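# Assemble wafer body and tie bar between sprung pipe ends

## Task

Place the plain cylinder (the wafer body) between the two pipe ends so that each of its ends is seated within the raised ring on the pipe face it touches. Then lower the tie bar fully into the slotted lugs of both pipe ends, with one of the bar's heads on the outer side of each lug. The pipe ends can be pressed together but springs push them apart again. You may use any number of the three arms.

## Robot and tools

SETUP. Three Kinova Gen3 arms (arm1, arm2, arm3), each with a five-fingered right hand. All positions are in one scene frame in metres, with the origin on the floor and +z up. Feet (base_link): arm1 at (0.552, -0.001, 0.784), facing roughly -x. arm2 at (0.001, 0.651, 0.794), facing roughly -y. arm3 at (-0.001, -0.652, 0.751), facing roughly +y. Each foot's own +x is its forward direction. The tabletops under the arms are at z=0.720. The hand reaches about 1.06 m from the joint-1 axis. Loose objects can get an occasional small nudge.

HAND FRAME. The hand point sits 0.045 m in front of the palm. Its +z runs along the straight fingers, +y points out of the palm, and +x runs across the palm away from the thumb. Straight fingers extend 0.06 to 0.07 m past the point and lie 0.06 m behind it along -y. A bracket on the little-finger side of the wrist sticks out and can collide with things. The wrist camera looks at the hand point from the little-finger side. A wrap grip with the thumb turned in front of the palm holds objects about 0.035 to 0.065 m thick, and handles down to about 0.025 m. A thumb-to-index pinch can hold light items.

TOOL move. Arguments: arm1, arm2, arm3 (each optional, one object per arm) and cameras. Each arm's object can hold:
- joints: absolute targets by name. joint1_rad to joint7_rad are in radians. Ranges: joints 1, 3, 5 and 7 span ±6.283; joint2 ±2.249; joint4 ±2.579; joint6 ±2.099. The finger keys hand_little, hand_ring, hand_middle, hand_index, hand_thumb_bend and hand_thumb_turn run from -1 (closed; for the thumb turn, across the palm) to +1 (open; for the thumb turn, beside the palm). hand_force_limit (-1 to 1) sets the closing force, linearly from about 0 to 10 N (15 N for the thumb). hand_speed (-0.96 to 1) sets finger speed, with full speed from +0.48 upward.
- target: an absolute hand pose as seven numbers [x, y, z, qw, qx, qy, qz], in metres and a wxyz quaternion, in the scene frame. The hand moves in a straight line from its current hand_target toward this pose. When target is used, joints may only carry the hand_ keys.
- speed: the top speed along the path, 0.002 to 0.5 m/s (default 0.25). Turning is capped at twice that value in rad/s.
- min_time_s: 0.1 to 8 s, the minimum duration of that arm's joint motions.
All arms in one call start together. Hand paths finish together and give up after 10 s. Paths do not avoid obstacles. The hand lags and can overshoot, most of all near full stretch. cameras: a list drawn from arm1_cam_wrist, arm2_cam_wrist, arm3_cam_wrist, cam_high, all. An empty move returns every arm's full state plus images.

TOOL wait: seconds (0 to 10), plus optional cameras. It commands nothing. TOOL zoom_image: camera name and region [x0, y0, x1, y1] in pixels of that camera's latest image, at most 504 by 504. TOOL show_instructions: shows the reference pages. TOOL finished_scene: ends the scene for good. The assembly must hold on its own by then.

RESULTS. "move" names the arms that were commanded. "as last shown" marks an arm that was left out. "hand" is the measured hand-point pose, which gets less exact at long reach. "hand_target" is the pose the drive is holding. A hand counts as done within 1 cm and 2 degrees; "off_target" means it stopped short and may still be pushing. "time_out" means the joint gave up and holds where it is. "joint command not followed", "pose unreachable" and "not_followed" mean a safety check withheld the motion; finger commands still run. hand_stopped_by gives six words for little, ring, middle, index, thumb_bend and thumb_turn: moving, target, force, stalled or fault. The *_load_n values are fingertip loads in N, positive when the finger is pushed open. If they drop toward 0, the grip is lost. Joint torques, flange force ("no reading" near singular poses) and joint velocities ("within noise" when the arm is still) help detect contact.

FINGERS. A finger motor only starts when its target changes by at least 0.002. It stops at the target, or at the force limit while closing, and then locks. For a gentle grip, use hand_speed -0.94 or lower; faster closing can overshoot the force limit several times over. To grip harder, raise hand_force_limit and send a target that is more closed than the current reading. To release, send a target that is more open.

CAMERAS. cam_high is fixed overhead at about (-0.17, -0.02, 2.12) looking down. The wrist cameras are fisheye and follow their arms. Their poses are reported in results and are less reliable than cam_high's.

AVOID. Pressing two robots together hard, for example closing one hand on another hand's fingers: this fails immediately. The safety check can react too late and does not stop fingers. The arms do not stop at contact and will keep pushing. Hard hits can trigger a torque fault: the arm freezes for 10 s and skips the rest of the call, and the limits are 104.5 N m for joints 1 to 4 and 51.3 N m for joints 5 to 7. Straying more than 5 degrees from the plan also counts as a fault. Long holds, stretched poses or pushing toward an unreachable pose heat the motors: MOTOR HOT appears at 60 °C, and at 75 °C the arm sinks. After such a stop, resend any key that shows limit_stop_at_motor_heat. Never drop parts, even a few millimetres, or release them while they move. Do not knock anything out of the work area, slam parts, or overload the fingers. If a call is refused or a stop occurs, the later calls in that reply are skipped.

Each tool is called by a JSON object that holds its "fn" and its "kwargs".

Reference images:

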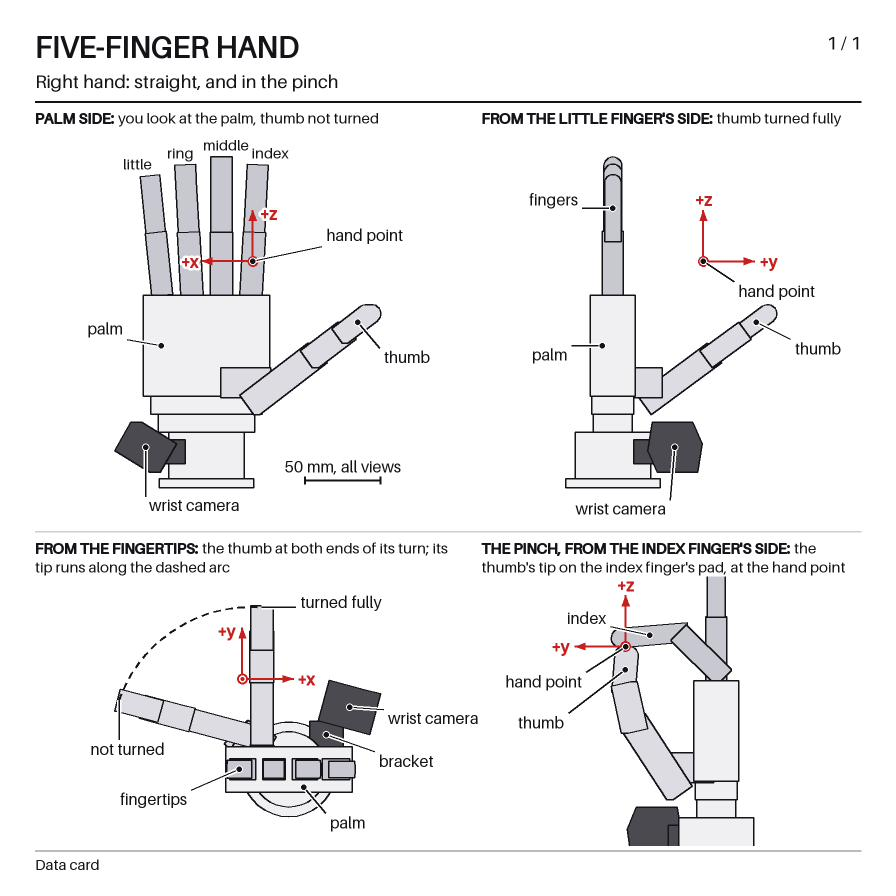

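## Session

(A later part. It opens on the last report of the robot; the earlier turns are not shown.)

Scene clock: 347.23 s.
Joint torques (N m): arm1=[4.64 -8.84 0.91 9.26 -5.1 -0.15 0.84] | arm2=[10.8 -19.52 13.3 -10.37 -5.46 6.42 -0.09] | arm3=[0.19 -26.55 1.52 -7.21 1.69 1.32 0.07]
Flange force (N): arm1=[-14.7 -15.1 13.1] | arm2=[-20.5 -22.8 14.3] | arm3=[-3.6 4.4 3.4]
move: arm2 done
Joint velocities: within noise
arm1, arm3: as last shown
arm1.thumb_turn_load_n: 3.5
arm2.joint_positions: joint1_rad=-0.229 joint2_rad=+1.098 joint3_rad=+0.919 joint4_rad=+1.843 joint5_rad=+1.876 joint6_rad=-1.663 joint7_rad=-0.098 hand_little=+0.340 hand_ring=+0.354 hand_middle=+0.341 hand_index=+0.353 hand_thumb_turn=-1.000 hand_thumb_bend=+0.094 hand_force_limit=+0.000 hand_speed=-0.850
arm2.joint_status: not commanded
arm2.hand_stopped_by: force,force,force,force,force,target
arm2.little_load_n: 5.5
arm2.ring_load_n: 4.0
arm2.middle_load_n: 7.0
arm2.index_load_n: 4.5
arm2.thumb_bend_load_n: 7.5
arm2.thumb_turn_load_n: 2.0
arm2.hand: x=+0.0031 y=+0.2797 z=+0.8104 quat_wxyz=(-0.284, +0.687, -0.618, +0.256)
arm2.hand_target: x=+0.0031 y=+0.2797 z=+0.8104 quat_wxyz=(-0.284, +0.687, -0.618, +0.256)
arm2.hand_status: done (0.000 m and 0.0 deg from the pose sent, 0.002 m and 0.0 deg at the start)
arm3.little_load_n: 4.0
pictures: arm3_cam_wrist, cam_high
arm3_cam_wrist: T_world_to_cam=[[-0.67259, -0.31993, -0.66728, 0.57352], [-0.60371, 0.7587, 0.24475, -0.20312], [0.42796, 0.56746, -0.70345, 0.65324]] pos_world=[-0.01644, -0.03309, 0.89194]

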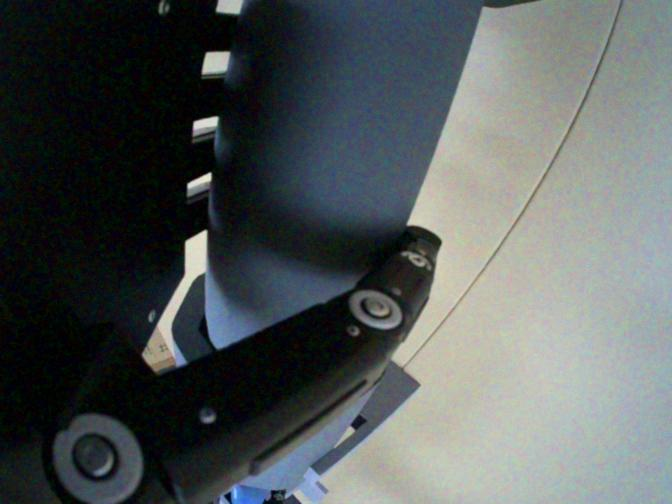

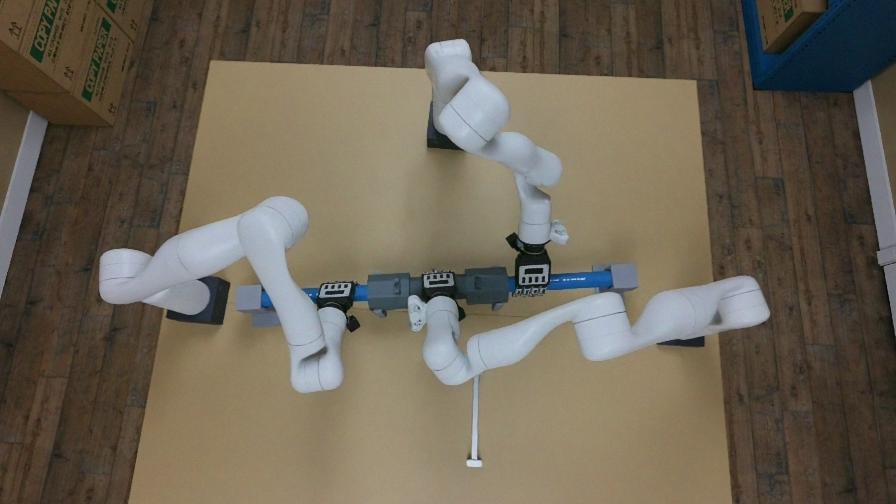

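{"fn": "move", "kwargs": {"arm2": {"target": [0.0033, 0.2777, 0.8104, 0.2845, -0.6869, 0.6179, -0.2559], "speed": 0.02}}}

{"fn": "move", "kwargs": {"arm2": {"target": [0.0035, 0.2757, 0.8104, 0.2845, -0.6869, 0.6179, -0.2559], "speed": 0.02}}}

{"fn": "move", "kwargs": {"arm2": {"target": [0.0037, 0.2737, 0.8104, 0.2845, -0.6869, 0.6179, -0.2559], "speed": 0.02}, "cameras": ["cam_high", "arm3_cam_wrist"]}}

{"fn": "zoom_image", "kwargs": {"camera": "cam_high", "region": [395, 262, 425, 322]}}

{"fn": "zoom_image", "kwargs": {"camera": "arm3_cam_wrist", "region": [150, 270, 250, 370]}}

Scene clock: 348.87 s.
Joint torques (N m): arm1=[4.7 -8.78 0.86 9.19 -5.1 -0.21 0.89] | arm2=[10.87 -19.55 13.32 -10.5 -5.59 6.56 -0.07] | arm3=[0.19 -26.61 1.56 -7.18 1.69 1.34 0.11]
Flange force (N): arm1=[-14.6 -15.1 12.8] | arm2=[-21.0 -23.1 14.0] | arm3=[-3.8 4.5 3.4]
move: arm2 done
Joint velocities: within noise
arm1.joint_positions: joint1_rad=-0.272 joint2_rad=+0.794 joint3_rad=-0.691 joint4_rad=+2.212 joint5_rad=-1.000 joint6_rad=-0.969 joint7_rad=+0.650 hand_little=+0.348 hand_ring=+0.362 hand_middle=+0.348 hand_index=+0.348 hand_thumb_turn=-1.000 hand_thumb_bend=+0.078 hand_force_limit=+0.000 hand_speed=-0.850
arm1.joint_status: not commanded
arm1.hand_stopped_by: force,force,force,force,force,target
arm1.little_load_n: 5.5
arm1.ring_load_n: 4.5
arm1.middle_load_n: 6.5
arm1.index_load_n: 6.0
arm1.thumb_bend_load_n: 8.0
arm1.thumb_turn_load_n: 3.0
arm1.hand: x=+0.0983 y=-0.2575 z=+0.8115 quat_wxyz=(-0.256, +0.618, +0.687, -0.285)
arm1.hand_target: x=+0.0983 y=-0.2575 z=+0.8115 quat_wxyz=(-0.256, +0.618, +0.687, -0.285)
arm1.hand_status: not commanded
arm2.joint_positions: joint1_rad=-0.229 joint2_rad=+1.100 joint3_rad=+0.918 joint4_rad=+1.837 joint5_rad=+1.874 joint6_rad=-1.664 joint7_rad=-0.104 hand_little=+0.340 hand_ring=+0.354 hand_middle=+0.341 hand_index=+0.353 hand_thumb_turn=-1.000 hand_thumb_bend=+0.094 hand_force_limit=+0.000 hand_speed=-0.850
arm2.joint_status: not commanded
arm2.hand_stopped_by: force,force,force,force,force,target
arm2.little_load_n: 5.5
arm2.ring_load_n: 4.0
arm2.middle_load_n: 7.0
arm2.index_load_n: 5.0
arm2.thumb_bend_load_n: 8.0
arm2.thumb_turn_load_n: 2.0
arm2.hand: x=+0.0033 y=+0.2777 z=+0.8104 quat_wxyz=(-0.284, +0.687, -0.618, +0.256)
arm2.hand_target: x=+0.0033 y=+0.2777 z=+0.8104 quat_wxyz=(-0.284, +0.687, -0.618, +0.256)
arm2.hand_status: done (0.000 m and 0.0 deg from the pose sent, 0.002 m and 0.0 deg at the start)
arm3: as last shown
arm3.little_load_n: 3.5
arm3.index_load_n: 4.5
pictures: none

Scene clock: 349.83 s.
Joint torques (N m): arm1=[4.77 -8.71 1.09 9.16 -5.1 -0.25 0.87] | arm2=[11.31 -22.77 14.02 -11.47 -6.4 5.51 0.02] | arm3=[0.03 -27.02 1.46 -7.39 1.85 1.14 0.07]
Flange force (N): arm1=[-14.8 -15.2 12.4] | arm2=[-23.2 -19.2 19.4] | arm3=[-4.2 4.8 3.6]
move: arm2 done
Joint velocities: within noise
arm1, arm3: as last shown
arm1.thumb_turn_load_n: 3.5
arm2.joint_positions: joint1_rad=-0.229 joint2_rad=+1.101 joint3_rad=+0.918 joint4_rad=+1.830 joint5_rad=+1.873 joint6_rad=-1.666 joint7_rad=-0.110 hand_little=+0.340 hand_ring=+0.354 hand_middle=+0.341 hand_index=+0.353 hand_thumb_turn=-1.000 hand_thumb_bend=+0.094 hand_force_limit=+0.000 hand_speed=-0.850
arm2.joint_status: not commanded
arm2.hand_stopped_by: force,force,force,force,force,target
arm2.little_load_n: 5.5
arm2.ring_load_n: 4.0
arm2.middle_load_n: 7.0
arm2.index_load_n: 4.5
arm2.thumb_bend_load_n: 8.0
arm2.thumb_turn_load_n: 3.0
arm2.hand: x=+0.0035 y=+0.2757 z=+0.8104 quat_wxyz=(-0.285, +0.687, -0.618, +0.256)
arm2.hand_target: x=+0.0035 y=+0.2757 z=+0.8104 quat_wxyz=(-0.284, +0.687, -0.618, +0.256)
arm2.hand_status: done (0.000 m and 0.0 deg from the pose sent, 0.002 m and 0.0 deg at the start)
pictures: none

Scene clock: 350.80 s.
Joint torques (N m): arm1=[4.96 -8.61 1.11 9.17 -5.11 -0.24 0.89] | arm2=[11.63 -23.38 14.34 -11.52 -6.35 5.38 0] | arm3=[-0.01 -27.04 1.56 -7.55 1.86 1.18 0.07]
Flange force (N): arm1=[-15.1 -15.1 12.1] | arm2=[-23.1 -18.6 20.9] | arm3=[-3.3 4.7 3.8]
move: arm2 done
Joint velocities: within noise
arm1, arm3: as last shown
arm1.thumb_turn_load_n: 3.0
arm2.joint_positions: joint1_rad=-0.229 joint2_rad=+1.102 joint3_rad=+0.917 joint4_rad=+1.824 joint5_rad=+1.871 joint6_rad=-1.667 joint7_rad=-0.116 hand_little=+0.340 hand_ring=+0.354 hand_middle=+0.341 hand_index=+0.353 hand_thumb_turn=-1.000 hand_thumb_bend=+0.094 hand_force_limit=+0.000 hand_speed=-0.850
arm2.joint_status: not commanded
arm2.hand_stopped_by: force,force,force,force,force,target
arm2.little_load_n: 5.5
arm2.ring_load_n: 4.0
arm2.middle_load_n: 7.0
arm2.index_load_n: 4.5
arm2.thumb_bend_load_n: 7.5
arm2.thumb_turn_load_n: 3.0
arm2.hand: x=+0.0037 y=+0.2737 z=+0.8104 quat_wxyz=(-0.285, +0.687, -0.618, +0.256)
arm2.hand_target: x=+0.0037 y=+0.2737 z=+0.8104 quat_wxyz=(-0.285, +0.687, -0.618, +0.256)
arm2.hand_status: done (0.000 m and 0.0 deg from the pose sent, 0.002 m and 0.0 deg at the start)
pictures: arm3_cam_wrist, cam_high
arm3_cam_wrist: T_world_to_cam=[[-0.67259, -0.31993, -0.66728, 0.57352], [-0.60371, 0.7587, 0.24475, -0.20312], [0.42796, 0.56746, -0.70345, 0.65324]] pos_world=[-0.01644, -0.03309, 0.89194]

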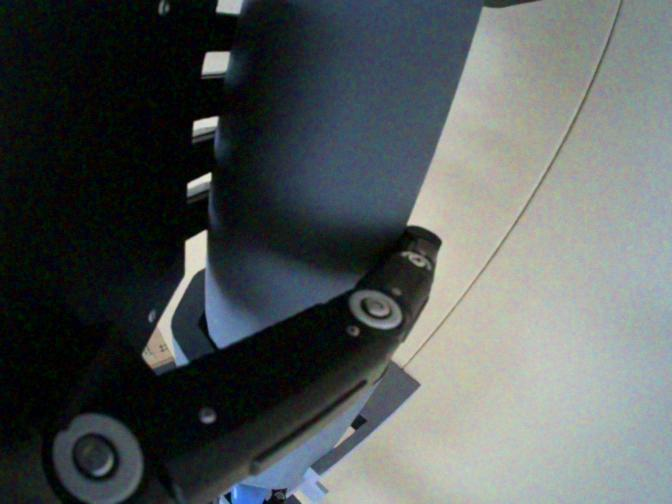

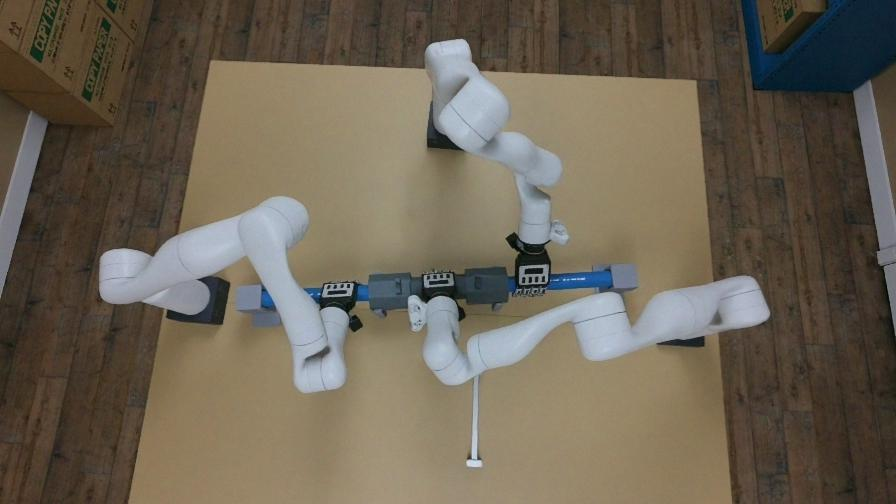

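Scaled by 8.400 from the camera's image (finer frame: 1280x720).

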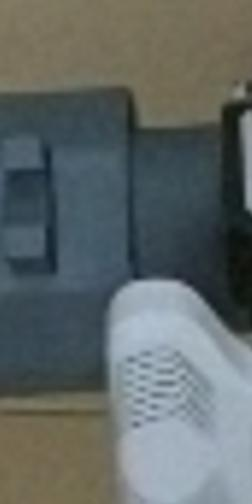

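Scaled by 5.040 from the camera's image (finer frame: 960x720).

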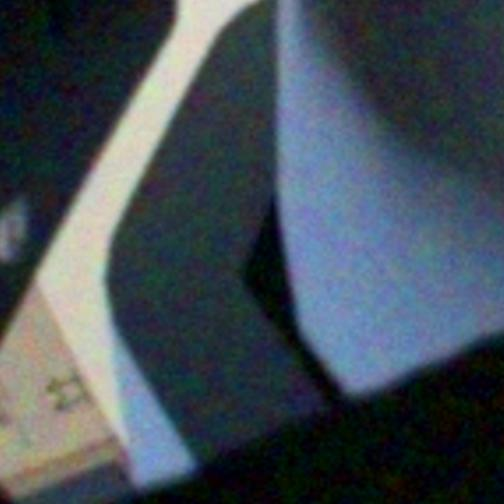

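{"fn": "zoom_image", "kwargs": {"camera": "cam_high", "region": [460, 365, 490, 395]}}

{"fn": "zoom_image", "kwargs": {"camera": "cam_high", "region": [455, 440, 495, 480]}}

{"fn": "zoom_image", "kwargs": {"camera": "cam_high", "region": [380, 262, 420, 312]}}

{"fn": "zoom_image", "kwargs": {"camera": "cam_high", "region": [455, 262, 495, 312]}}

Scaled by 16.800 from the camera's image (finer frame: 1280x720).

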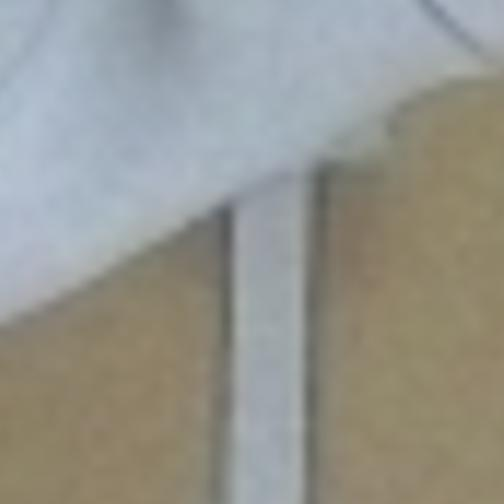

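Scaled by 12.600 from the camera's image (finer frame: 1280x720).

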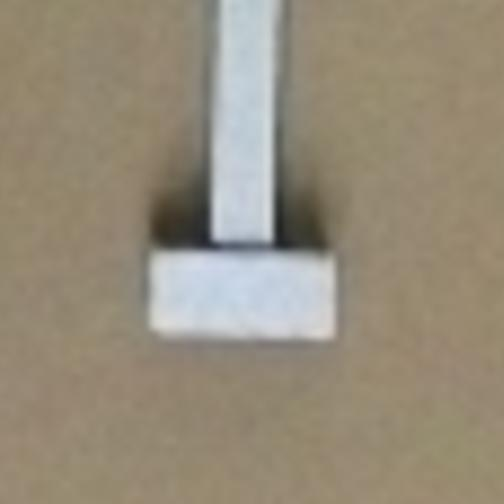

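Scaled by 10.080 from the camera's image (finer frame: 1280x720).

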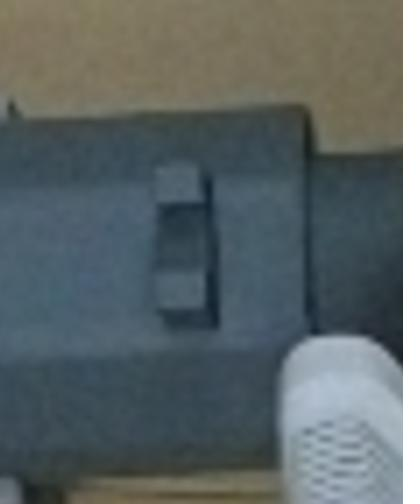

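Scaled by 10.080 from the camera's image (finer frame: 1280x720).

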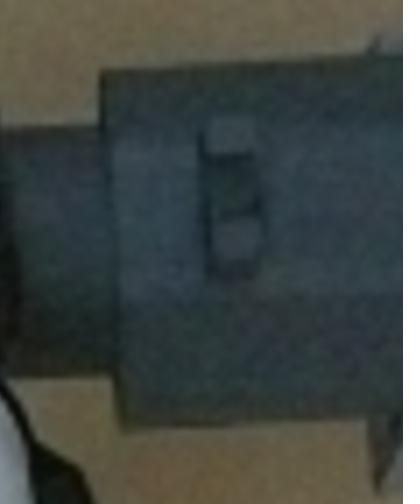

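{"fn": "move", "kwargs": {"arm2": {"target": [0.0039, 0.2715, 0.8104, 0.2845, -0.6869, 0.6179, -0.2559], "speed": 0.02}, "cameras": ["cam_high", "arm2_cam_wrist"]}}

{"fn": "zoom_image", "kwargs": {"camera": "cam_high", "region": [380, 262, 420, 312]}}

Scene clock: 353.93 s.
Joint torques (N m): arm1=[4.89 -8.7 1.11 9.09 -5.09 -0.29 0.86] | arm2=[11.88 -23.54 14.54 -11.6 -6.38 5.51 0.01] | arm3=[-0.03 -27.12 1.5 -7.53 1.86 1.14 0.11]
Flange force (N): arm1=[-14.9 -15.2 12.2] | arm2=[-23.3 -18.8 21.3] | arm3=[-3.6 4.9 3.8]
move: arm2 done
Joint velocities: within noise
arm1, arm3: as last shown
arm1.thumb_bend_load_n: 8.5
arm2.joint_positions: joint1_rad=-0.229 joint2_rad=+1.103 joint3_rad=+0.916 joint4_rad=+1.817 joint5_rad=+1.869 joint6_rad=-1.668 joint7_rad=-0.122 hand_little=+0.340 hand_ring=+0.354 hand_middle=+0.341 hand_index=+0.353 hand_thumb_turn=-1.000 hand_thumb_bend=+0.094 hand_force_limit=+0.000 hand_speed=-0.850
arm2.joint_status: not commanded
arm2.hand_stopped_by: force,force,force,force,force,target
arm2.little_load_n: 5.5
arm2.ring_load_n: 4.0
arm2.middle_load_n: 7.0
arm2.index_load_n: 4.5
arm2.thumb_bend_load_n: 7.5
arm2.thumb_turn_load_n: 3.0
arm2.hand: x=+0.0039 y=+0.2715 z=+0.8104 quat_wxyz=(-0.284, +0.687, -0.618, +0.256)
arm2.hand_target: x=+0.0039 y=+0.2715 z=+0.8104 quat_wxyz=(-0.284, +0.687, -0.618, +0.256)
arm2.hand_status: done (0.000 m and 0.0 deg from the pose sent, 0.002 m and 0.0 deg at the start)
arm3.ring_load_n: 1.0
arm3.index_load_n: 4.0
pictures: arm2_cam_wrist, cam_high
arm2_cam_wrist: T_world_to_cam=[[-0.65732, -0.36965, -0.65672, 0.62915], [-0.60104, 0.78284, 0.16095, -0.33899], [0.45461, 0.50052, -0.73676, 0.57224]] pos_world=[-0.05034, 0.21153, 0.88934]

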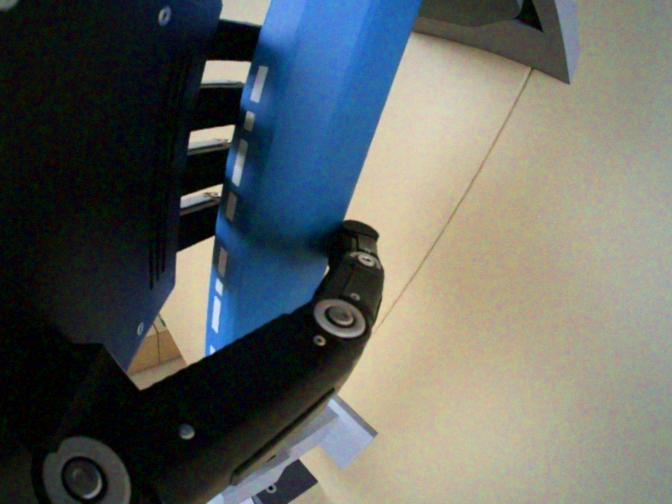

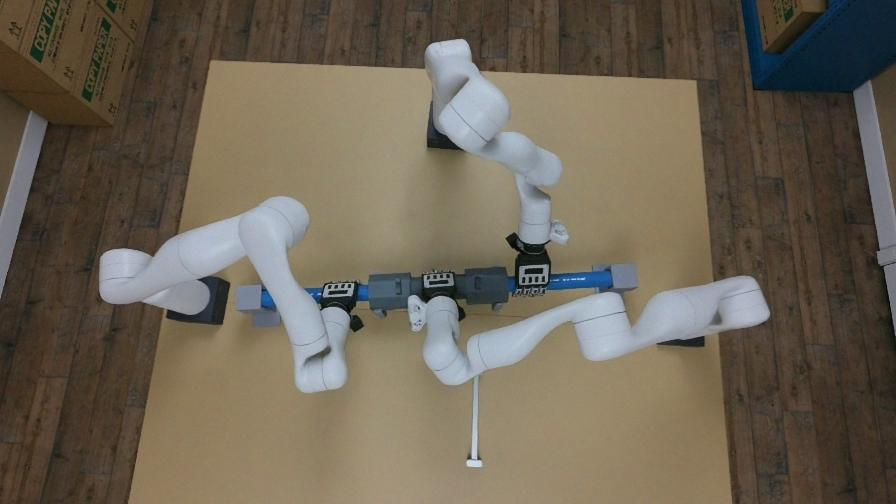

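Scaled by 10.080 from the camera's image (finer frame: 1280x720).

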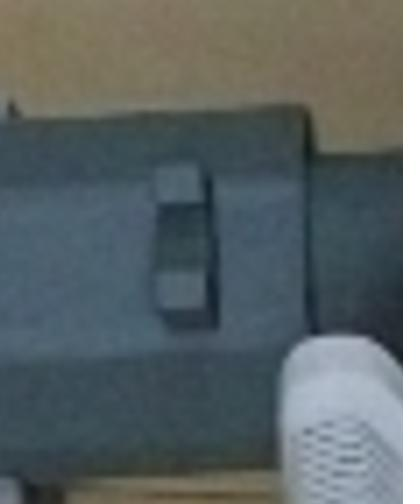

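{"fn": "move", "kwargs": {"arm3": {"target": [0.0356, 0.0333, 0.8136, 0.2933, -0.6904, 0.6138, -0.2463], "speed": 0.02}, "arm1": {"target": [0.0979, -0.2535, 0.8115, -0.2559, 0.6179, 0.6869, -0.2845], "speed": 0.02}, "cameras": ["cam_high"]}}

{"fn": "zoom_image", "kwargs": {"camera": "cam_high", "region": [380, 262, 420, 312]}}

{"fn": "zoom_image", "kwargs": {"camera": "cam_high", "region": [455, 262, 495, 312]}}

Scene clock: 356.60 s.
Joint torques (N m): arm1=[6.29 -9.13 2.4 9.81 -5.67 -0.82 0.97] | arm2=[11.44 -23.73 14.16 -11.74 -6.69 5.28 0.01] | arm3=[0.36 -29.61 2.7 -10.6 3.48 -0.68 -0.25]
Flange force (N): arm1=[-17.9 -14.5 14.0] | arm2=[-24.2 -18.1 20.5] | arm3=[2.2 7.4 3.0]
move: arm1 done; arm3 done
Joint velocities: within noise
arm1.joint_positions: joint1_rad=-0.262 joint2_rad=+0.792 joint3_rad=-0.690 joint4_rad=+2.219 joint5_rad=-0.990 joint6_rad=-0.966 joint7_rad=+0.647 hand_little=+0.348 hand_ring=+0.362 hand_middle=+0.348 hand_index=+0.348 hand_thumb_turn=-1.000 hand_thumb_bend=+0.078 hand_force_limit=+0.000 hand_speed=-0.850
arm1.joint_status: not commanded
arm1.hand_stopped_by: force,force,force,force,force,target
arm1.little_load_n: 5.5
arm1.ring_load_n: 4.5
arm1.middle_load_n: 6.5
arm1.index_load_n: 6.5
arm1.thumb_bend_load_n: 8.0
arm1.thumb_turn_load_n: 3.5
arm1.hand: x=+0.0979 y=-0.2535 z=+0.8115 quat_wxyz=(-0.256, +0.618, +0.687, -0.284)
arm1.hand_target: x=+0.0979 y=-0.2535 z=+0.8115 quat_wxyz=(-0.256, +0.618, +0.687, -0.284)
arm1.hand_status: done (0.000 m and 0.0 deg from the pose sent, 0.004 m and 0.0 deg at the start)
arm2: as last shown
arm2.thumb_bend_load_n: 8.0
arm3.joint_positions: joint1_rad=-0.319 joint2_rad=+1.076 joint3_rad=+0.044 joint4_rad=+1.013 joint5_rad=+0.796 joint6_rad=+1.287 joint7_rad=-2.046 hand_little=+0.422 hand_ring=+0.449 hand_middle=+0.644 hand_index=+0.477 hand_thumb_turn=-1.000 hand_thumb_bend=+0.439 hand_force_limit=+0.000 hand_speed=-0.900
arm3.joint_status: not commanded
arm3.hand_stopped_by: force,force,force,force,force,target
arm3.little_load_n: 2.5
arm3.ring_load_n: 0.0
arm3.middle_load_n: 0.0
arm3.index_load_n: 4.5
arm3.thumb_bend_load_n: 17.5
arm3.thumb_turn_load_n: 0.0
arm3.hand: x=+0.0356 y=+0.0333 z=+0.8136 quat_wxyz=(-0.293, +0.690, -0.614, +0.246)
arm3.hand_target: x=+0.0356 y=+0.0333 z=+0.8136 quat_wxyz=(-0.293, +0.690, -0.614, +0.246)
arm3.hand_status: done (0.000 m and 0.0 deg from the pose sent, 0.002 m and 0.0 deg at the start)

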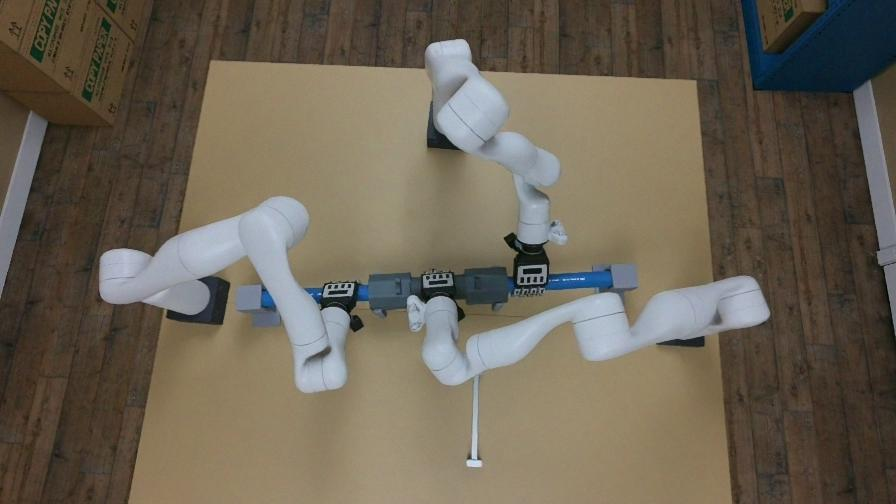

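Scaled by 10.080 from the camera's image (finer frame: 1280x720).

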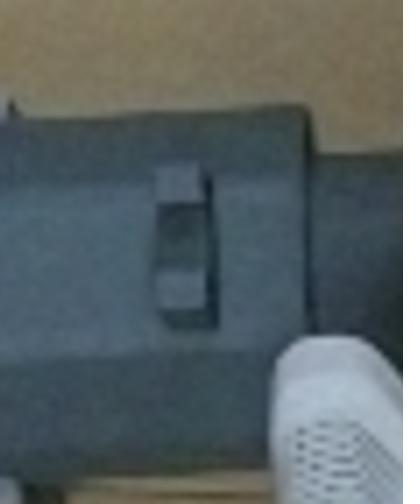

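Scaled by 10.080 from the camera's image (finer frame: 1280x720).

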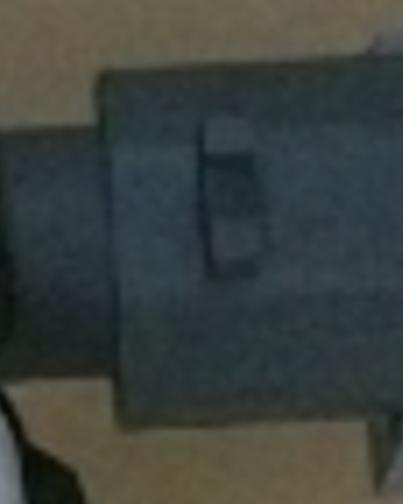

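{"fn": "move", "kwargs": {"arm3": {"target": [0.0357, 0.0322, 0.8130, 0.2933, -0.6904, 0.6138, -0.2463], "speed": 0.02}}}

{"fn": "move", "kwargs": {"arm3": {"joints": {"hand_thumb_bend": 0.6, "hand_index": 0.7, "hand_middle": 0.8, "hand_ring": 0.7, "hand_little": 0.7, "hand_speed": -0.9}}, "cameras": ["cam_high", "arm3_cam_wrist"]}}

Scene clock: 358.40 s.
Joint torques (N m): arm1=[6.31 -9.75 2.24 9.74 -5.64 -0.98 0.96] | arm2=[11.48 -22.58 14.1 -11.4 -6.28 5.79 0.01] | arm3=[0.94 -25.36 1.59 -5.15 0.87 2.95 0.13]
Flange force (N): arm1=[-18.0 -13.7 15.5] | arm2=[-23.2 -19.8 19.0] | arm3=[-8.0 4.1 3.6]
move: arm3 done
Joint velocities: within noise
arm1, arm2: as last shown
arm1.ring_load_n: 4.0
arm1.index_load_n: 6.0
arm1.thumb_bend_load_n: 8.5
arm2.thumb_turn_load_n: 2.5
arm3.joint_positions: joint1_rad=-0.320 joint2_rad=+1.074 joint3_rad=+0.044 joint4_rad=+1.020 joint5_rad=+0.797 joint6_rad=+1.284 joint7_rad=-2.050 hand_little=+0.422 hand_ring=+0.449 hand_middle=+0.644 hand_index=+0.478 hand_thumb_turn=-1.000 hand_thumb_bend=+0.439 hand_force_limit=+0.000 hand_speed=-0.900
arm3.joint_status: not commanded
arm3.hand_stopped_by: force,force,force,force,force,target
arm3.little_load_n: 2.5
arm3.ring_load_n: 0.5
arm3.middle_load_n: 0.0
arm3.index_load_n: 6.0
arm3.thumb_bend_load_n: 16.5
arm3.thumb_turn_load_n: 0.5
arm3.hand: x=+0.0357 y=+0.0322 z=+0.8130 quat_wxyz=(-0.293, +0.690, -0.614, +0.246)
arm3.hand_target: x=+0.0357 y=+0.0322 z=+0.8130 quat_wxyz=(-0.293, +0.690, -0.614, +0.246)
arm3.hand_status: done (0.000 m and 0.0 deg from the pose sent, 0.001 m and 0.0 deg at the start)
pictures: none

Scene clock: 360.03 s.
Joint torques (N m): arm1=[6.21 -9.67 2.25 9.76 -5.69 -0.96 0.96] | arm2=[11.52 -22.93 14.18 -11.42 -6.32 5.62 0.01] | arm3=[0.25 -25.44 1.17 -6.68 1.38 1.14 0.06]
Flange force (N): arm1=[-17.7 -13.8 15.5] | arm2=[-23.1 -19.2 19.7] | arm3=[-4.1 3.1 1.9]
move: arm3 done
Joint velocities: within noise
arm1, arm2: as last shown
arm1.ring_load_n: 4.5
arm1.thumb_bend_load_n: 8.0
arm2.index_load_n: 5.0
arm2.thumb_turn_load_n: 3.0
arm3.joint_positions: joint1_rad=-0.320 joint2_rad=+1.074 joint3_rad=+0.044 joint4_rad=+1.020 joint5_rad=+0.797 joint6_rad=+1.284 joint7_rad=-2.050 hand_little=+0.700 hand_ring=+0.700 hand_middle=+0.800 hand_index=+0.700 hand_thumb_turn=-1.000 hand_thumb_bend=+0.600 hand_force_limit=+0.000 hand_speed=-0.900
arm3.joint_status: all done
arm3.hand_stopped_by: target,target,target,target,target,target
arm3.little_load_n: 0.0
arm3.ring_load_n: 0.0
arm3.middle_load_n: 0.0
arm3.index_load_n: 0.0
arm3.thumb_bend_load_n: 0.0
arm3.thumb_turn_load_n: 0.0
arm3.hand: x=+0.0357 y=+0.0322 z=+0.8130 quat_wxyz=(-0.293, +0.690, -0.614, +0.246)
arm3.hand_target: x=+0.0357 y=+0.0322 z=+0.8130 quat_wxyz=(-0.293, +0.690, -0.614, +0.246)
arm3.hand_status: not commanded
pictures: arm3_cam_wrist, cam_high
arm3_cam_wrist: T_world_to_cam=[[-0.6726, -0.31984, -0.66731, 0.57347], [-0.60368, 0.75871, 0.24481, -0.20387], [0.42799, 0.5675, -0.70339, 0.65232]] pos_world=[-0.01654, -0.03209, 0.89143]

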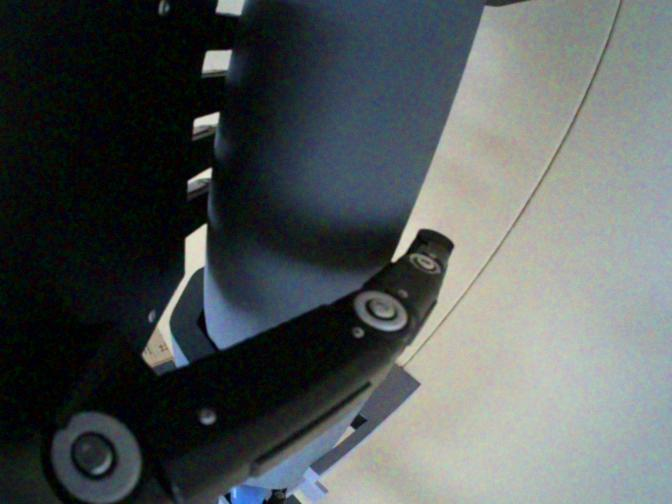

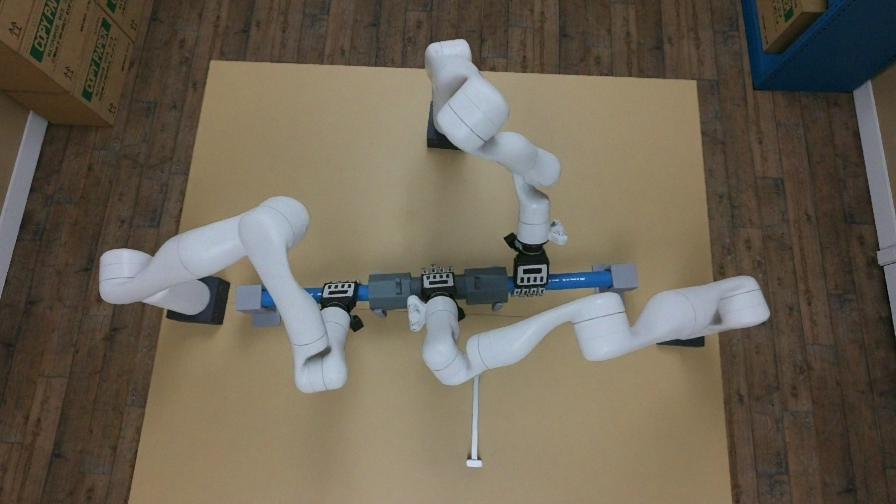

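{"fn": "move", "kwargs": {"arm3": {"joints": {"hand_thumb_bend": 1, "hand_index": 1, "hand_middle": 1, "hand_ring": 1, "hand_little": 1, "hand_speed": -0.5}}}}

{"fn": "move", "kwargs": {"arm3": {"target": [0.0357, 0.0322, 0.843, 0.2933, -0.6904, 0.6138, -0.2463], "speed": 0.04}, "cameras": ["arm3_cam_wrist"]}}

Scene clock: 361.40 s.
Joint torques (N m): arm1=[6.23 -9.6 2.27 9.86 -5.65 -0.93 0.95] | arm2=[11.52 -22.95 14.17 -11.44 -6.32 5.61 0.02] | arm3=[0.26 -25.5 1.15 -6.69 1.42 1.12 0.03]
Flange force (N): arm1=[-18.0 -14.2 15.4] | arm2=[-23.2 -19.2 19.7] | arm3=[-4.3 3.2 1.9]
move: arm3 done
Joint velocities: within noise
arm1, arm2: as last shown
arm1.index_load_n: 6.5
arm2.index_load_n: 4.5
arm3.joint_positions: joint1_rad=-0.320 joint2_rad=+1.074 joint3_rad=+0.044 joint4_rad=+1.020 joint5_rad=+0.797 joint6_rad=+1.284 joint7_rad=-2.050 hand_little=+1.000 hand_ring=+1.000 hand_middle=+1.000 hand_index=+1.000 hand_thumb_turn=-1.000 hand_thumb_bend=+1.000 hand_force_limit=+0.000 hand_speed=-0.500
arm3.joint_status: all done
arm3.hand_stopped_by: target,target,target,target,target,target
arm3.little_load_n: 0.0
arm3.ring_load_n: -0.5
arm3.middle_load_n: 0.0
arm3.index_load_n: 0.0
arm3.thumb_bend_load_n: 0.0
arm3.thumb_turn_load_n: 0.0
arm3.hand: x=+0.0357 y=+0.0322 z=+0.8130 quat_wxyz=(-0.293, +0.690, -0.614, +0.246)
arm3.hand_target: x=+0.0357 y=+0.0322 z=+0.8130 quat_wxyz=(-0.293, +0.690, -0.614, +0.246)
arm3.hand_status: not commanded
pictures: none

Scene clock: 362.63 s.
Joint torques (N m): arm1=[6.29 -9.69 2.24 9.77 -5.57 -0.99 0.94] | arm2=[11.54 -22.91 14.16 -11.41 -6.3 5.61 0.03] | arm3=[0.23 -25.35 1.12 -6.88 1.42 1.09 0.12]
Flange force (N): arm1=[-18.2 -14.2 15.3] | arm2=[-23.0 -19.3 19.7] | arm3=[-4.5 3.1 1.8]
move: arm3 done
Joint velocities: within noise
arm1, arm2: as last shown
arm1.little_load_n: 5.0
arm2.thumb_bend_load_n: 7.5
arm3.joint_positions: joint1_rad=-0.319 joint2_rad=+1.035 joint3_rad=+0.041 joint4_rad=+1.003 joint5_rad=+0.790 joint6_rad=+1.324 joint7_rad=-2.009 hand_little=+1.000 hand_ring=+1.000 hand_middle=+1.000 hand_index=+1.000 hand_thumb_turn=-1.000 hand_thumb_bend=+1.000 hand_force_limit=+0.000 hand_speed=-0.500
arm3.joint_status: not commanded
arm3.hand_stopped_by: target,target,target,target,target,target
arm3.little_load_n: 0.0
arm3.ring_load_n: 0.0
arm3.middle_load_n: 0.0
arm3.index_load_n: 0.0
arm3.thumb_bend_load_n: 0.0
arm3.thumb_turn_load_n: 0.0
arm3.hand: x=+0.0357 y=+0.0322 z=+0.8431 quat_wxyz=(-0.293, +0.690, -0.614, +0.246)
arm3.hand_target: x=+0.0357 y=+0.0322 z=+0.8430 quat_wxyz=(-0.293, +0.690, -0.614, +0.246)
arm3.hand_status: done (0.000 m and 0.0 deg from the pose sent, 0.030 m and 0.0 deg at the start)
arm3_cam_wrist: T_world_to_cam=[[-0.67265, -0.31979, -0.66729, 0.59348], [-0.60363, 0.75873, 0.24486, -0.21126], [0.42799, 0.5675, -0.70339, 0.67342]] pos_world=[-0.01654, -0.03209, 0.92144]

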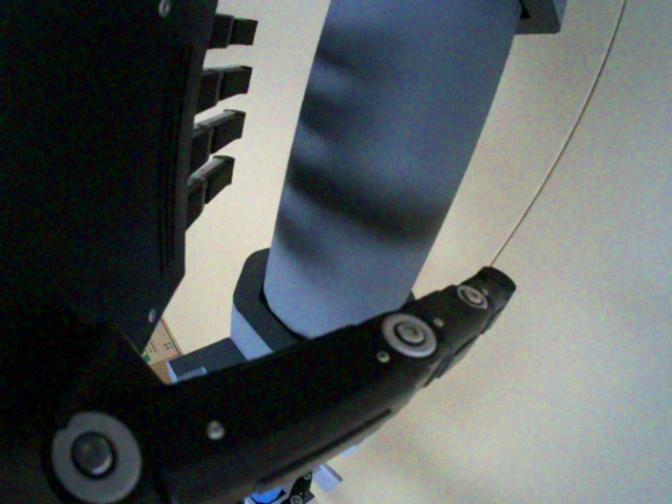

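{"fn": "move", "kwargs": {"arm3": {"target": [0.0357, 0.0322, 1.0, 0.2933, -0.6904, 0.6138, -0.2463], "speed": 0.12}, "cameras": ["cam_high", "arm1_cam_wrist", "arm3_cam_wrist"]}}

Scene clock: 368.03 s.
Joint torques (N m): arm1=[6.19 -9.63 2.34 9.8 -5.66 -0.98 0.94] | arm2=[11.51 -22.93 14.17 -11.47 -6.32 5.61 0] | arm3=[0.32 -24.67 0.89 -7.7 1.63 0.66 0.07]
Flange force (N): arm1=[-17.7 -14.2 15.3] | arm2=[-23.3 -19.2 19.7] | arm3=[-6.7 1.8 -0.1]
move: arm3 done
Joint velocities: within noise
arm1, arm2: as last shown
arm1.little_load_n: 5.5
arm1.index_load_n: 6.0
arm1.thumb_bend_load_n: 8.5
arm3.joint_positions: joint1_rad=-0.320 joint2_rad=+0.903 joint3_rad=+0.041 joint4_rad=+0.764 joint5_rad=+0.763 joint6_rad=+1.589 joint7_rad=-1.746 hand_little=+1.000 hand_ring=+1.000 hand_middle=+1.000 hand_index=+1.000 hand_thumb_turn=-1.000 hand_thumb_bend=+1.000 hand_force_limit=+0.000 hand_speed=-0.500
arm3.joint_status: not commanded
arm3.hand_stopped_by: target,target,target,target,target,target
arm3.little_load_n: 0.0
arm3.ring_load_n: -0.5
arm3.middle_load_n: 0.0
arm3.index_load_n: 0.0
arm3.thumb_bend_load_n: 0.0
arm3.thumb_turn_load_n: 0.0
arm3.hand: x=+0.0357 y=+0.0322 z=+1.0000 quat_wxyz=(-0.293, +0.690, -0.614, +0.246)
arm3.hand_target: x=+0.0357 y=+0.0322 z=+1.0000 quat_wxyz=(-0.293, +0.690, -0.614, +0.246)
arm3.hand_status: done (0.000 m and 0.0 deg from the pose sent, 0.157 m and 0.0 deg at the start)
pictures: arm1_cam_wrist, arm3_cam_wrist, cam_high
arm1_cam_wrist: T_world_to_cam=[[0.68243, 0.31402, -0.66006, 0.54361], [0.56812, -0.79606, 0.20866, -0.42055], [-0.45992, -0.51738, -0.72166, 0.61012]] pos_world=[0.14855, -0.18982, 0.88686]
arm3_cam_wrist: T_world_to_cam=[[-0.67259, -0.31993, -0.66728, 0.69812], [-0.60371, 0.7587, 0.24475, -0.24949], [0.42796, 0.56746, -0.70345, 0.7839]] pos_world=[-0.01654, -0.03219, 1.07834]

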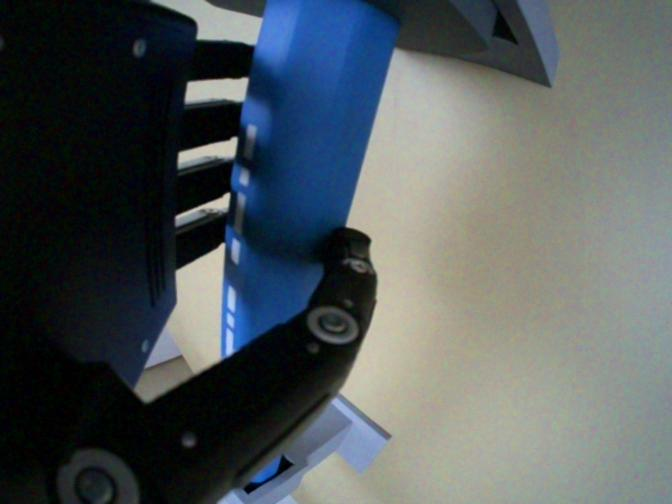

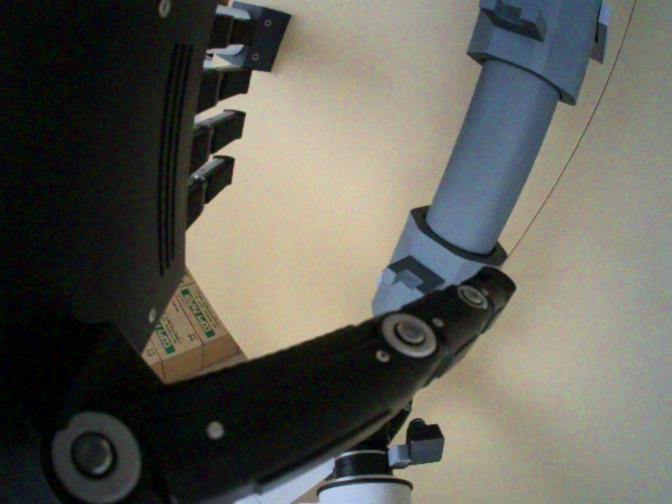

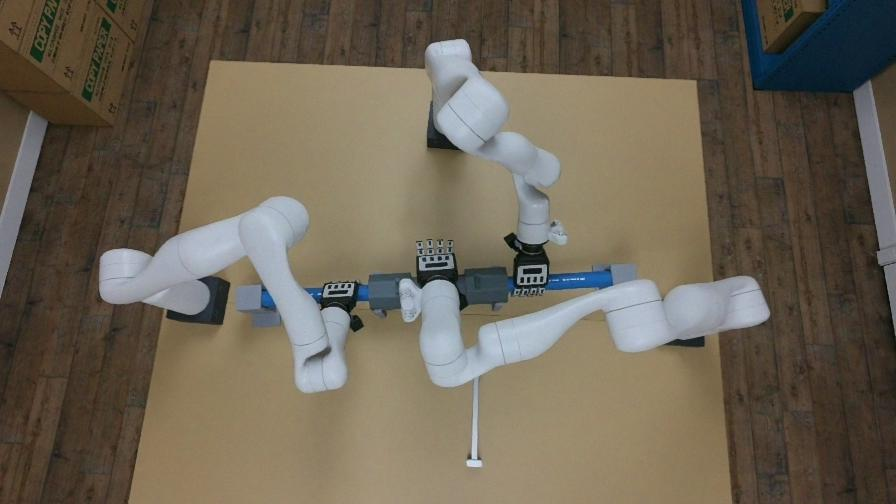

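{"fn": "move", "kwargs": {"arm3": {"target": [-0.28, -0.12, 1.0, 0.6428, -0.7660, 0, 0], "speed": 0.25, "joints": {"hand_thumb_bend": 0.05, "hand_index": 0.35, "hand_middle": 0.35, "hand_ring": 0.35, "hand_little": 0.35}}, "cameras": ["cam_high", "arm3_cam_wrist"]}}

Scene clock: 373.50 s.
Joint torques (N m): arm1=[6.24 -9.68 2.37 9.8 -5.66 -0.95 0.98] | arm2=[11.53 -22.93 14.19 -11.4 -6.32 5.6 0.01] | arm3=[0.51 -16.29 0.02 -4.8 0.76 2.74 0.06]
Flange force (N): arm1=[-17.9 -13.8 15.4] | arm2=[-23.0 -19.2 19.7] | arm3=[-2.3 4.1 2.9]
move: arm3 done
Joint velocities: within noise
arm1, arm2: as last shown
arm1.index_load_n: 6.5
arm1.thumb_bend_load_n: 8.0
arm2.thumb_bend_load_n: 8.0
arm3.joint_positions: joint1_rad=-0.921 joint2_rad=+0.530 joint3_rad=-0.033 joint4_rad=+2.198 joint5_rad=+2.118 joint6_rad=+1.174 joint7_rad=-2.759 hand_little=+0.350 hand_ring=+0.350 hand_middle=+0.350 hand_index=+0.350 hand_thumb_turn=-1.000 hand_thumb_bend=+0.050 hand_force_limit=+0.000 hand_speed=-0.500
arm3.joint_status: all done
arm3.hand_stopped_by: target,target,target,target,target,target
arm3.little_load_n: 0.0
arm3.ring_load_n: 0.0
arm3.middle_load_n: 0.0
arm3.index_load_n: 0.0
arm3.thumb_bend_load_n: 0.5
arm3.thumb_turn_load_n: 0.0
arm3.hand: x=-0.2800 y=-0.1200 z=+1.0000 quat_wxyz=(-0.643, +0.766, +0.000, +0.000)
arm3.hand_target: x=-0.2800 y=-0.1200 z=+1.0000 quat_wxyz=(-0.643, +0.766, +0.000, +0.000)
arm3.hand_status: done (0.000 m and 0.0 deg from the pose sent, 0.350 m and 88.3 deg at the start)
pictures: arm3_cam_wrist, cam_high
arm3_cam_wrist: T_world_to_cam=[[0.24643, -0.19979, -0.94834, 0.98994], [-0.83304, -0.54374, -0.10192, -0.19852], [-0.49529, 0.81513, -0.30042, 0.37347]] pos_world=[-0.22435, -0.21459, 1.03077]

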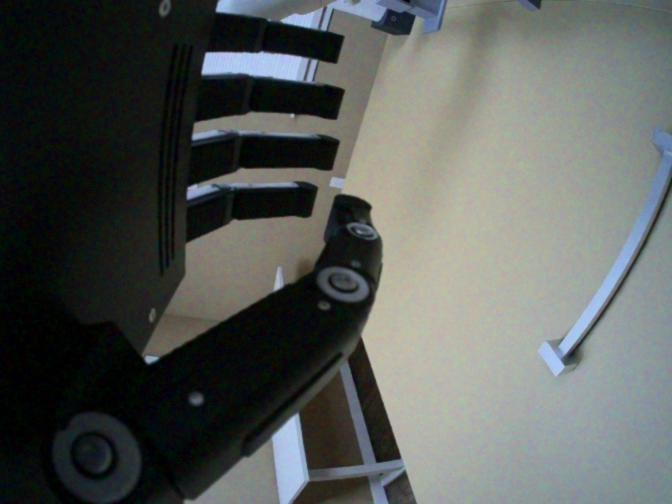

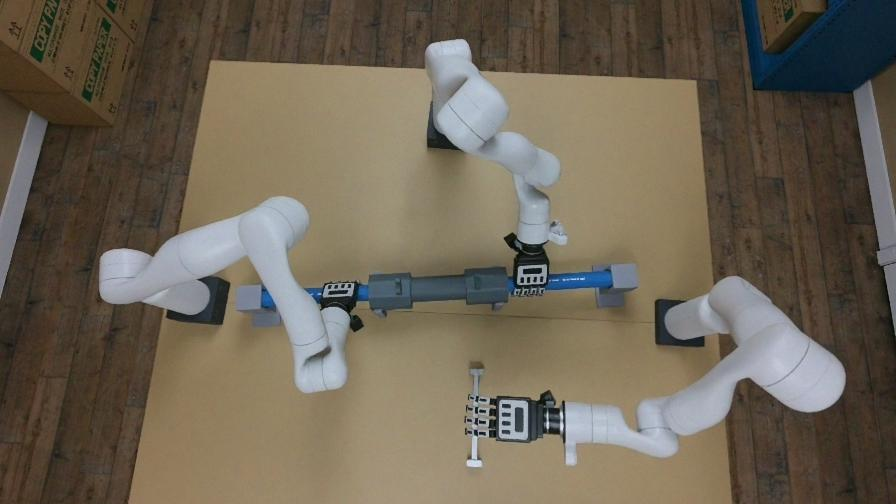

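{"fn": "zoom_image", "kwargs": {"camera": "cam_high", "region": [350, 220, 550, 340]}}

{"fn": "zoom_image", "kwargs": {"camera": "cam_high", "region": [430, 350, 570, 480]}}

Scaled by 2.520 from the camera's image (finer frame: 1280x720).

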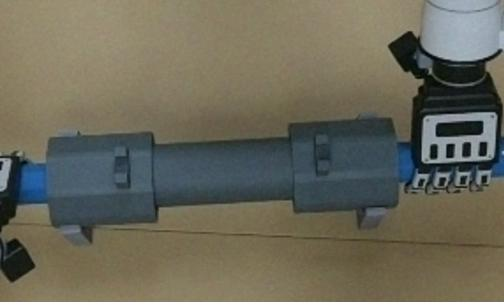

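Scaled by 3.600 from the camera's image (finer frame: 1280x720).

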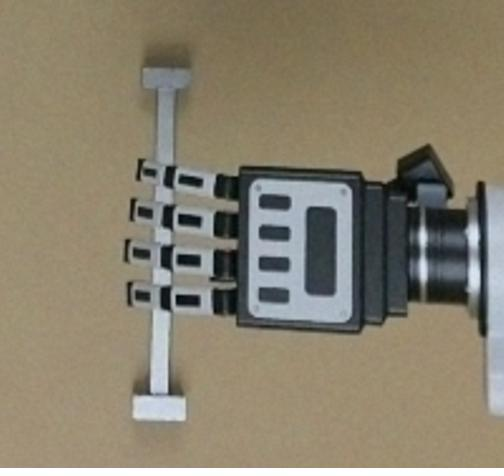

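{"fn": "move", "kwargs": {"arm3": {"target": [-0.28, -0.1155, 0.79, 0.6820, -0.7314, 0, 0], "speed": 0.2}, "cameras": ["cam_high", "arm3_cam_wrist"]}}

{"fn": "zoom_image", "kwargs": {"camera": "cam_high", "region": [430, 350, 570, 480]}}

Scene clock: 380.37 s.
Joint torques (N m): arm1=[6.27 -9.69 2.23 9.86 -5.68 -0.99 0.93] | arm2=[11.5 -22.92 14.18 -11.39 -6.31 5.6 0.01] | arm3=[0.41 -19.83 1.1 -0.17 -0.45 3.01 0.09]
Flange force (N): arm1=[-18.0 -14.2 15.7] | arm2=[-23.0 -19.2 19.6] | arm3=[0.9 4.8 0.8]
move: arm3 done
Joint velocities: within noise
arm1: as last shown
arm2.joint_positions: joint1_rad=-0.229 joint2_rad=+1.103 joint3_rad=+0.916 joint4_rad=+1.817 joint5_rad=+1.869 joint6_rad=-1.668 joint7_rad=-0.122 hand_little=+0.340 hand_ring=+0.354 hand_middle=+0.341 hand_index=+0.353 hand_thumb_turn=-1.000 hand_thumb_bend=+0.094 hand_force_limit=+0.000 hand_speed=-0.850
arm2.joint_status: not commanded
arm2.hand_stopped_by: force,force,force,force,force,target
arm2.little_load_n: 5.5
arm2.ring_load_n: 4.0
arm2.middle_load_n: 7.0
arm2.index_load_n: 4.5
arm2.thumb_bend_load_n: 7.5
arm2.thumb_turn_load_n: 3.0
arm2.hand: x=+0.0039 y=+0.2715 z=+0.8104 quat_wxyz=(-0.284, +0.687, -0.618, +0.256)
arm2.hand_target: x=+0.0039 y=+0.2715 z=+0.8104 quat_wxyz=(-0.284, +0.687, -0.618, +0.256)
arm2.hand_status: not commanded
arm3.joint_positions: joint1_rad=-0.937 joint2_rad=+1.231 joint3_rad=-0.020 joint4_rad=+2.118 joint5_rad=+2.226 joint6_rad=+1.642 joint7_rad=-3.277 hand_little=+0.350 hand_ring=+0.350 hand_middle=+0.350 hand_index=+0.350 hand_thumb_turn=-1.000 hand_thumb_bend=+0.050 hand_force_limit=+0.000 hand_speed=-0.500
arm3.joint_status: not commanded
arm3.hand_stopped_by: target,target,target,target,target,target
arm3.little_load_n: 0.0
arm3.ring_load_n: 0.0
arm3.middle_load_n: 0.0
arm3.index_load_n: 0.0
arm3.thumb_bend_load_n: 0.0
arm3.thumb_turn_load_n: 0.0
arm3.hand: x=-0.2800 y=-0.1155 z=+0.7900 quat_wxyz=(-0.682, +0.731, +0.000, +0.000)
arm3.hand_target: x=-0.2800 y=-0.1155 z=+0.7900 quat_wxyz=(-0.682, +0.731, +0.000, +0.000)
arm3.hand_status: done (0.000 m and 0.0 deg from the pose sent, 0.210 m and 6.0 deg at the start)
pictures: arm3_cam_wrist, cam_high
arm3_cam_wrist: T_world_to_cam=[[0.24643, -0.09965, -0.96402, 0.81572], [-0.83308, -0.53006, -0.15817, -0.17137], [-0.49523, 0.84209, -0.21364, 0.24138]] pos_world=[-0.22425, -0.21282, 0.81083]

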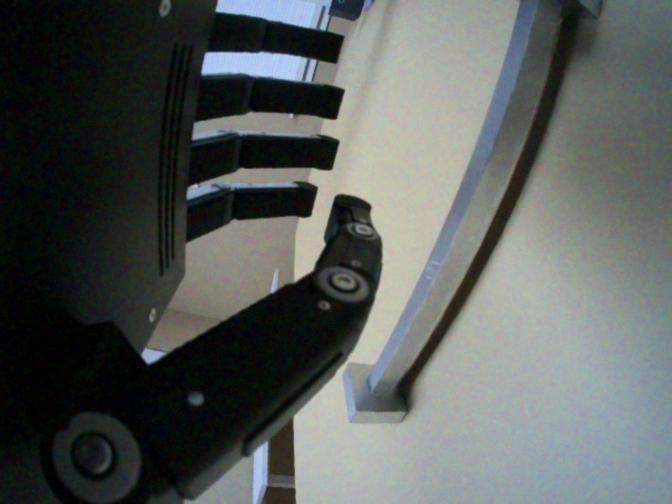

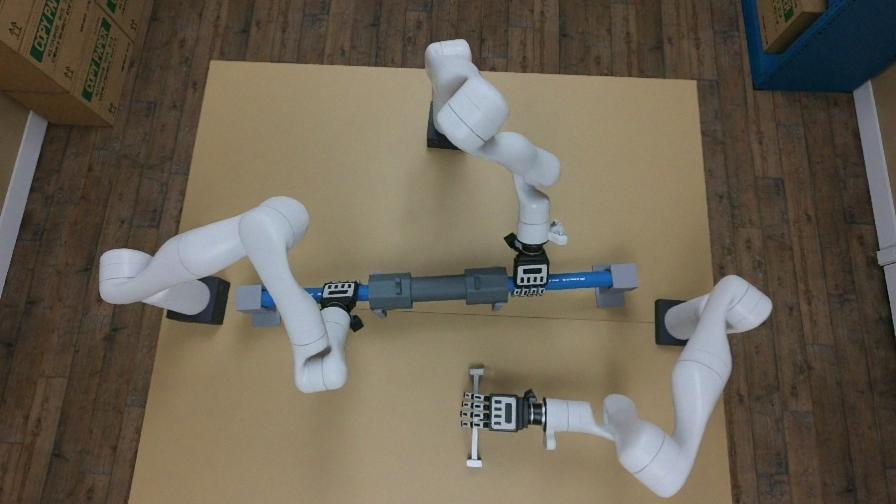

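Scaled by 3.600 from the camera's image (finer frame: 1280x720).

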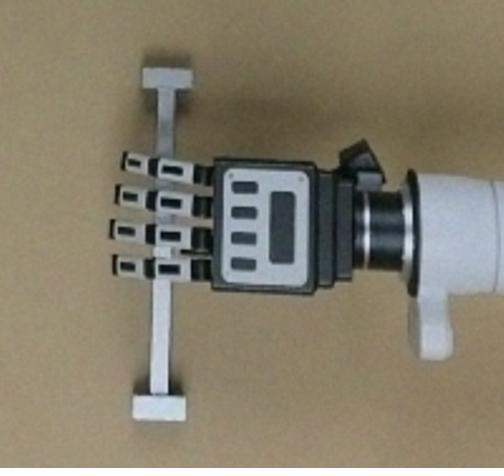

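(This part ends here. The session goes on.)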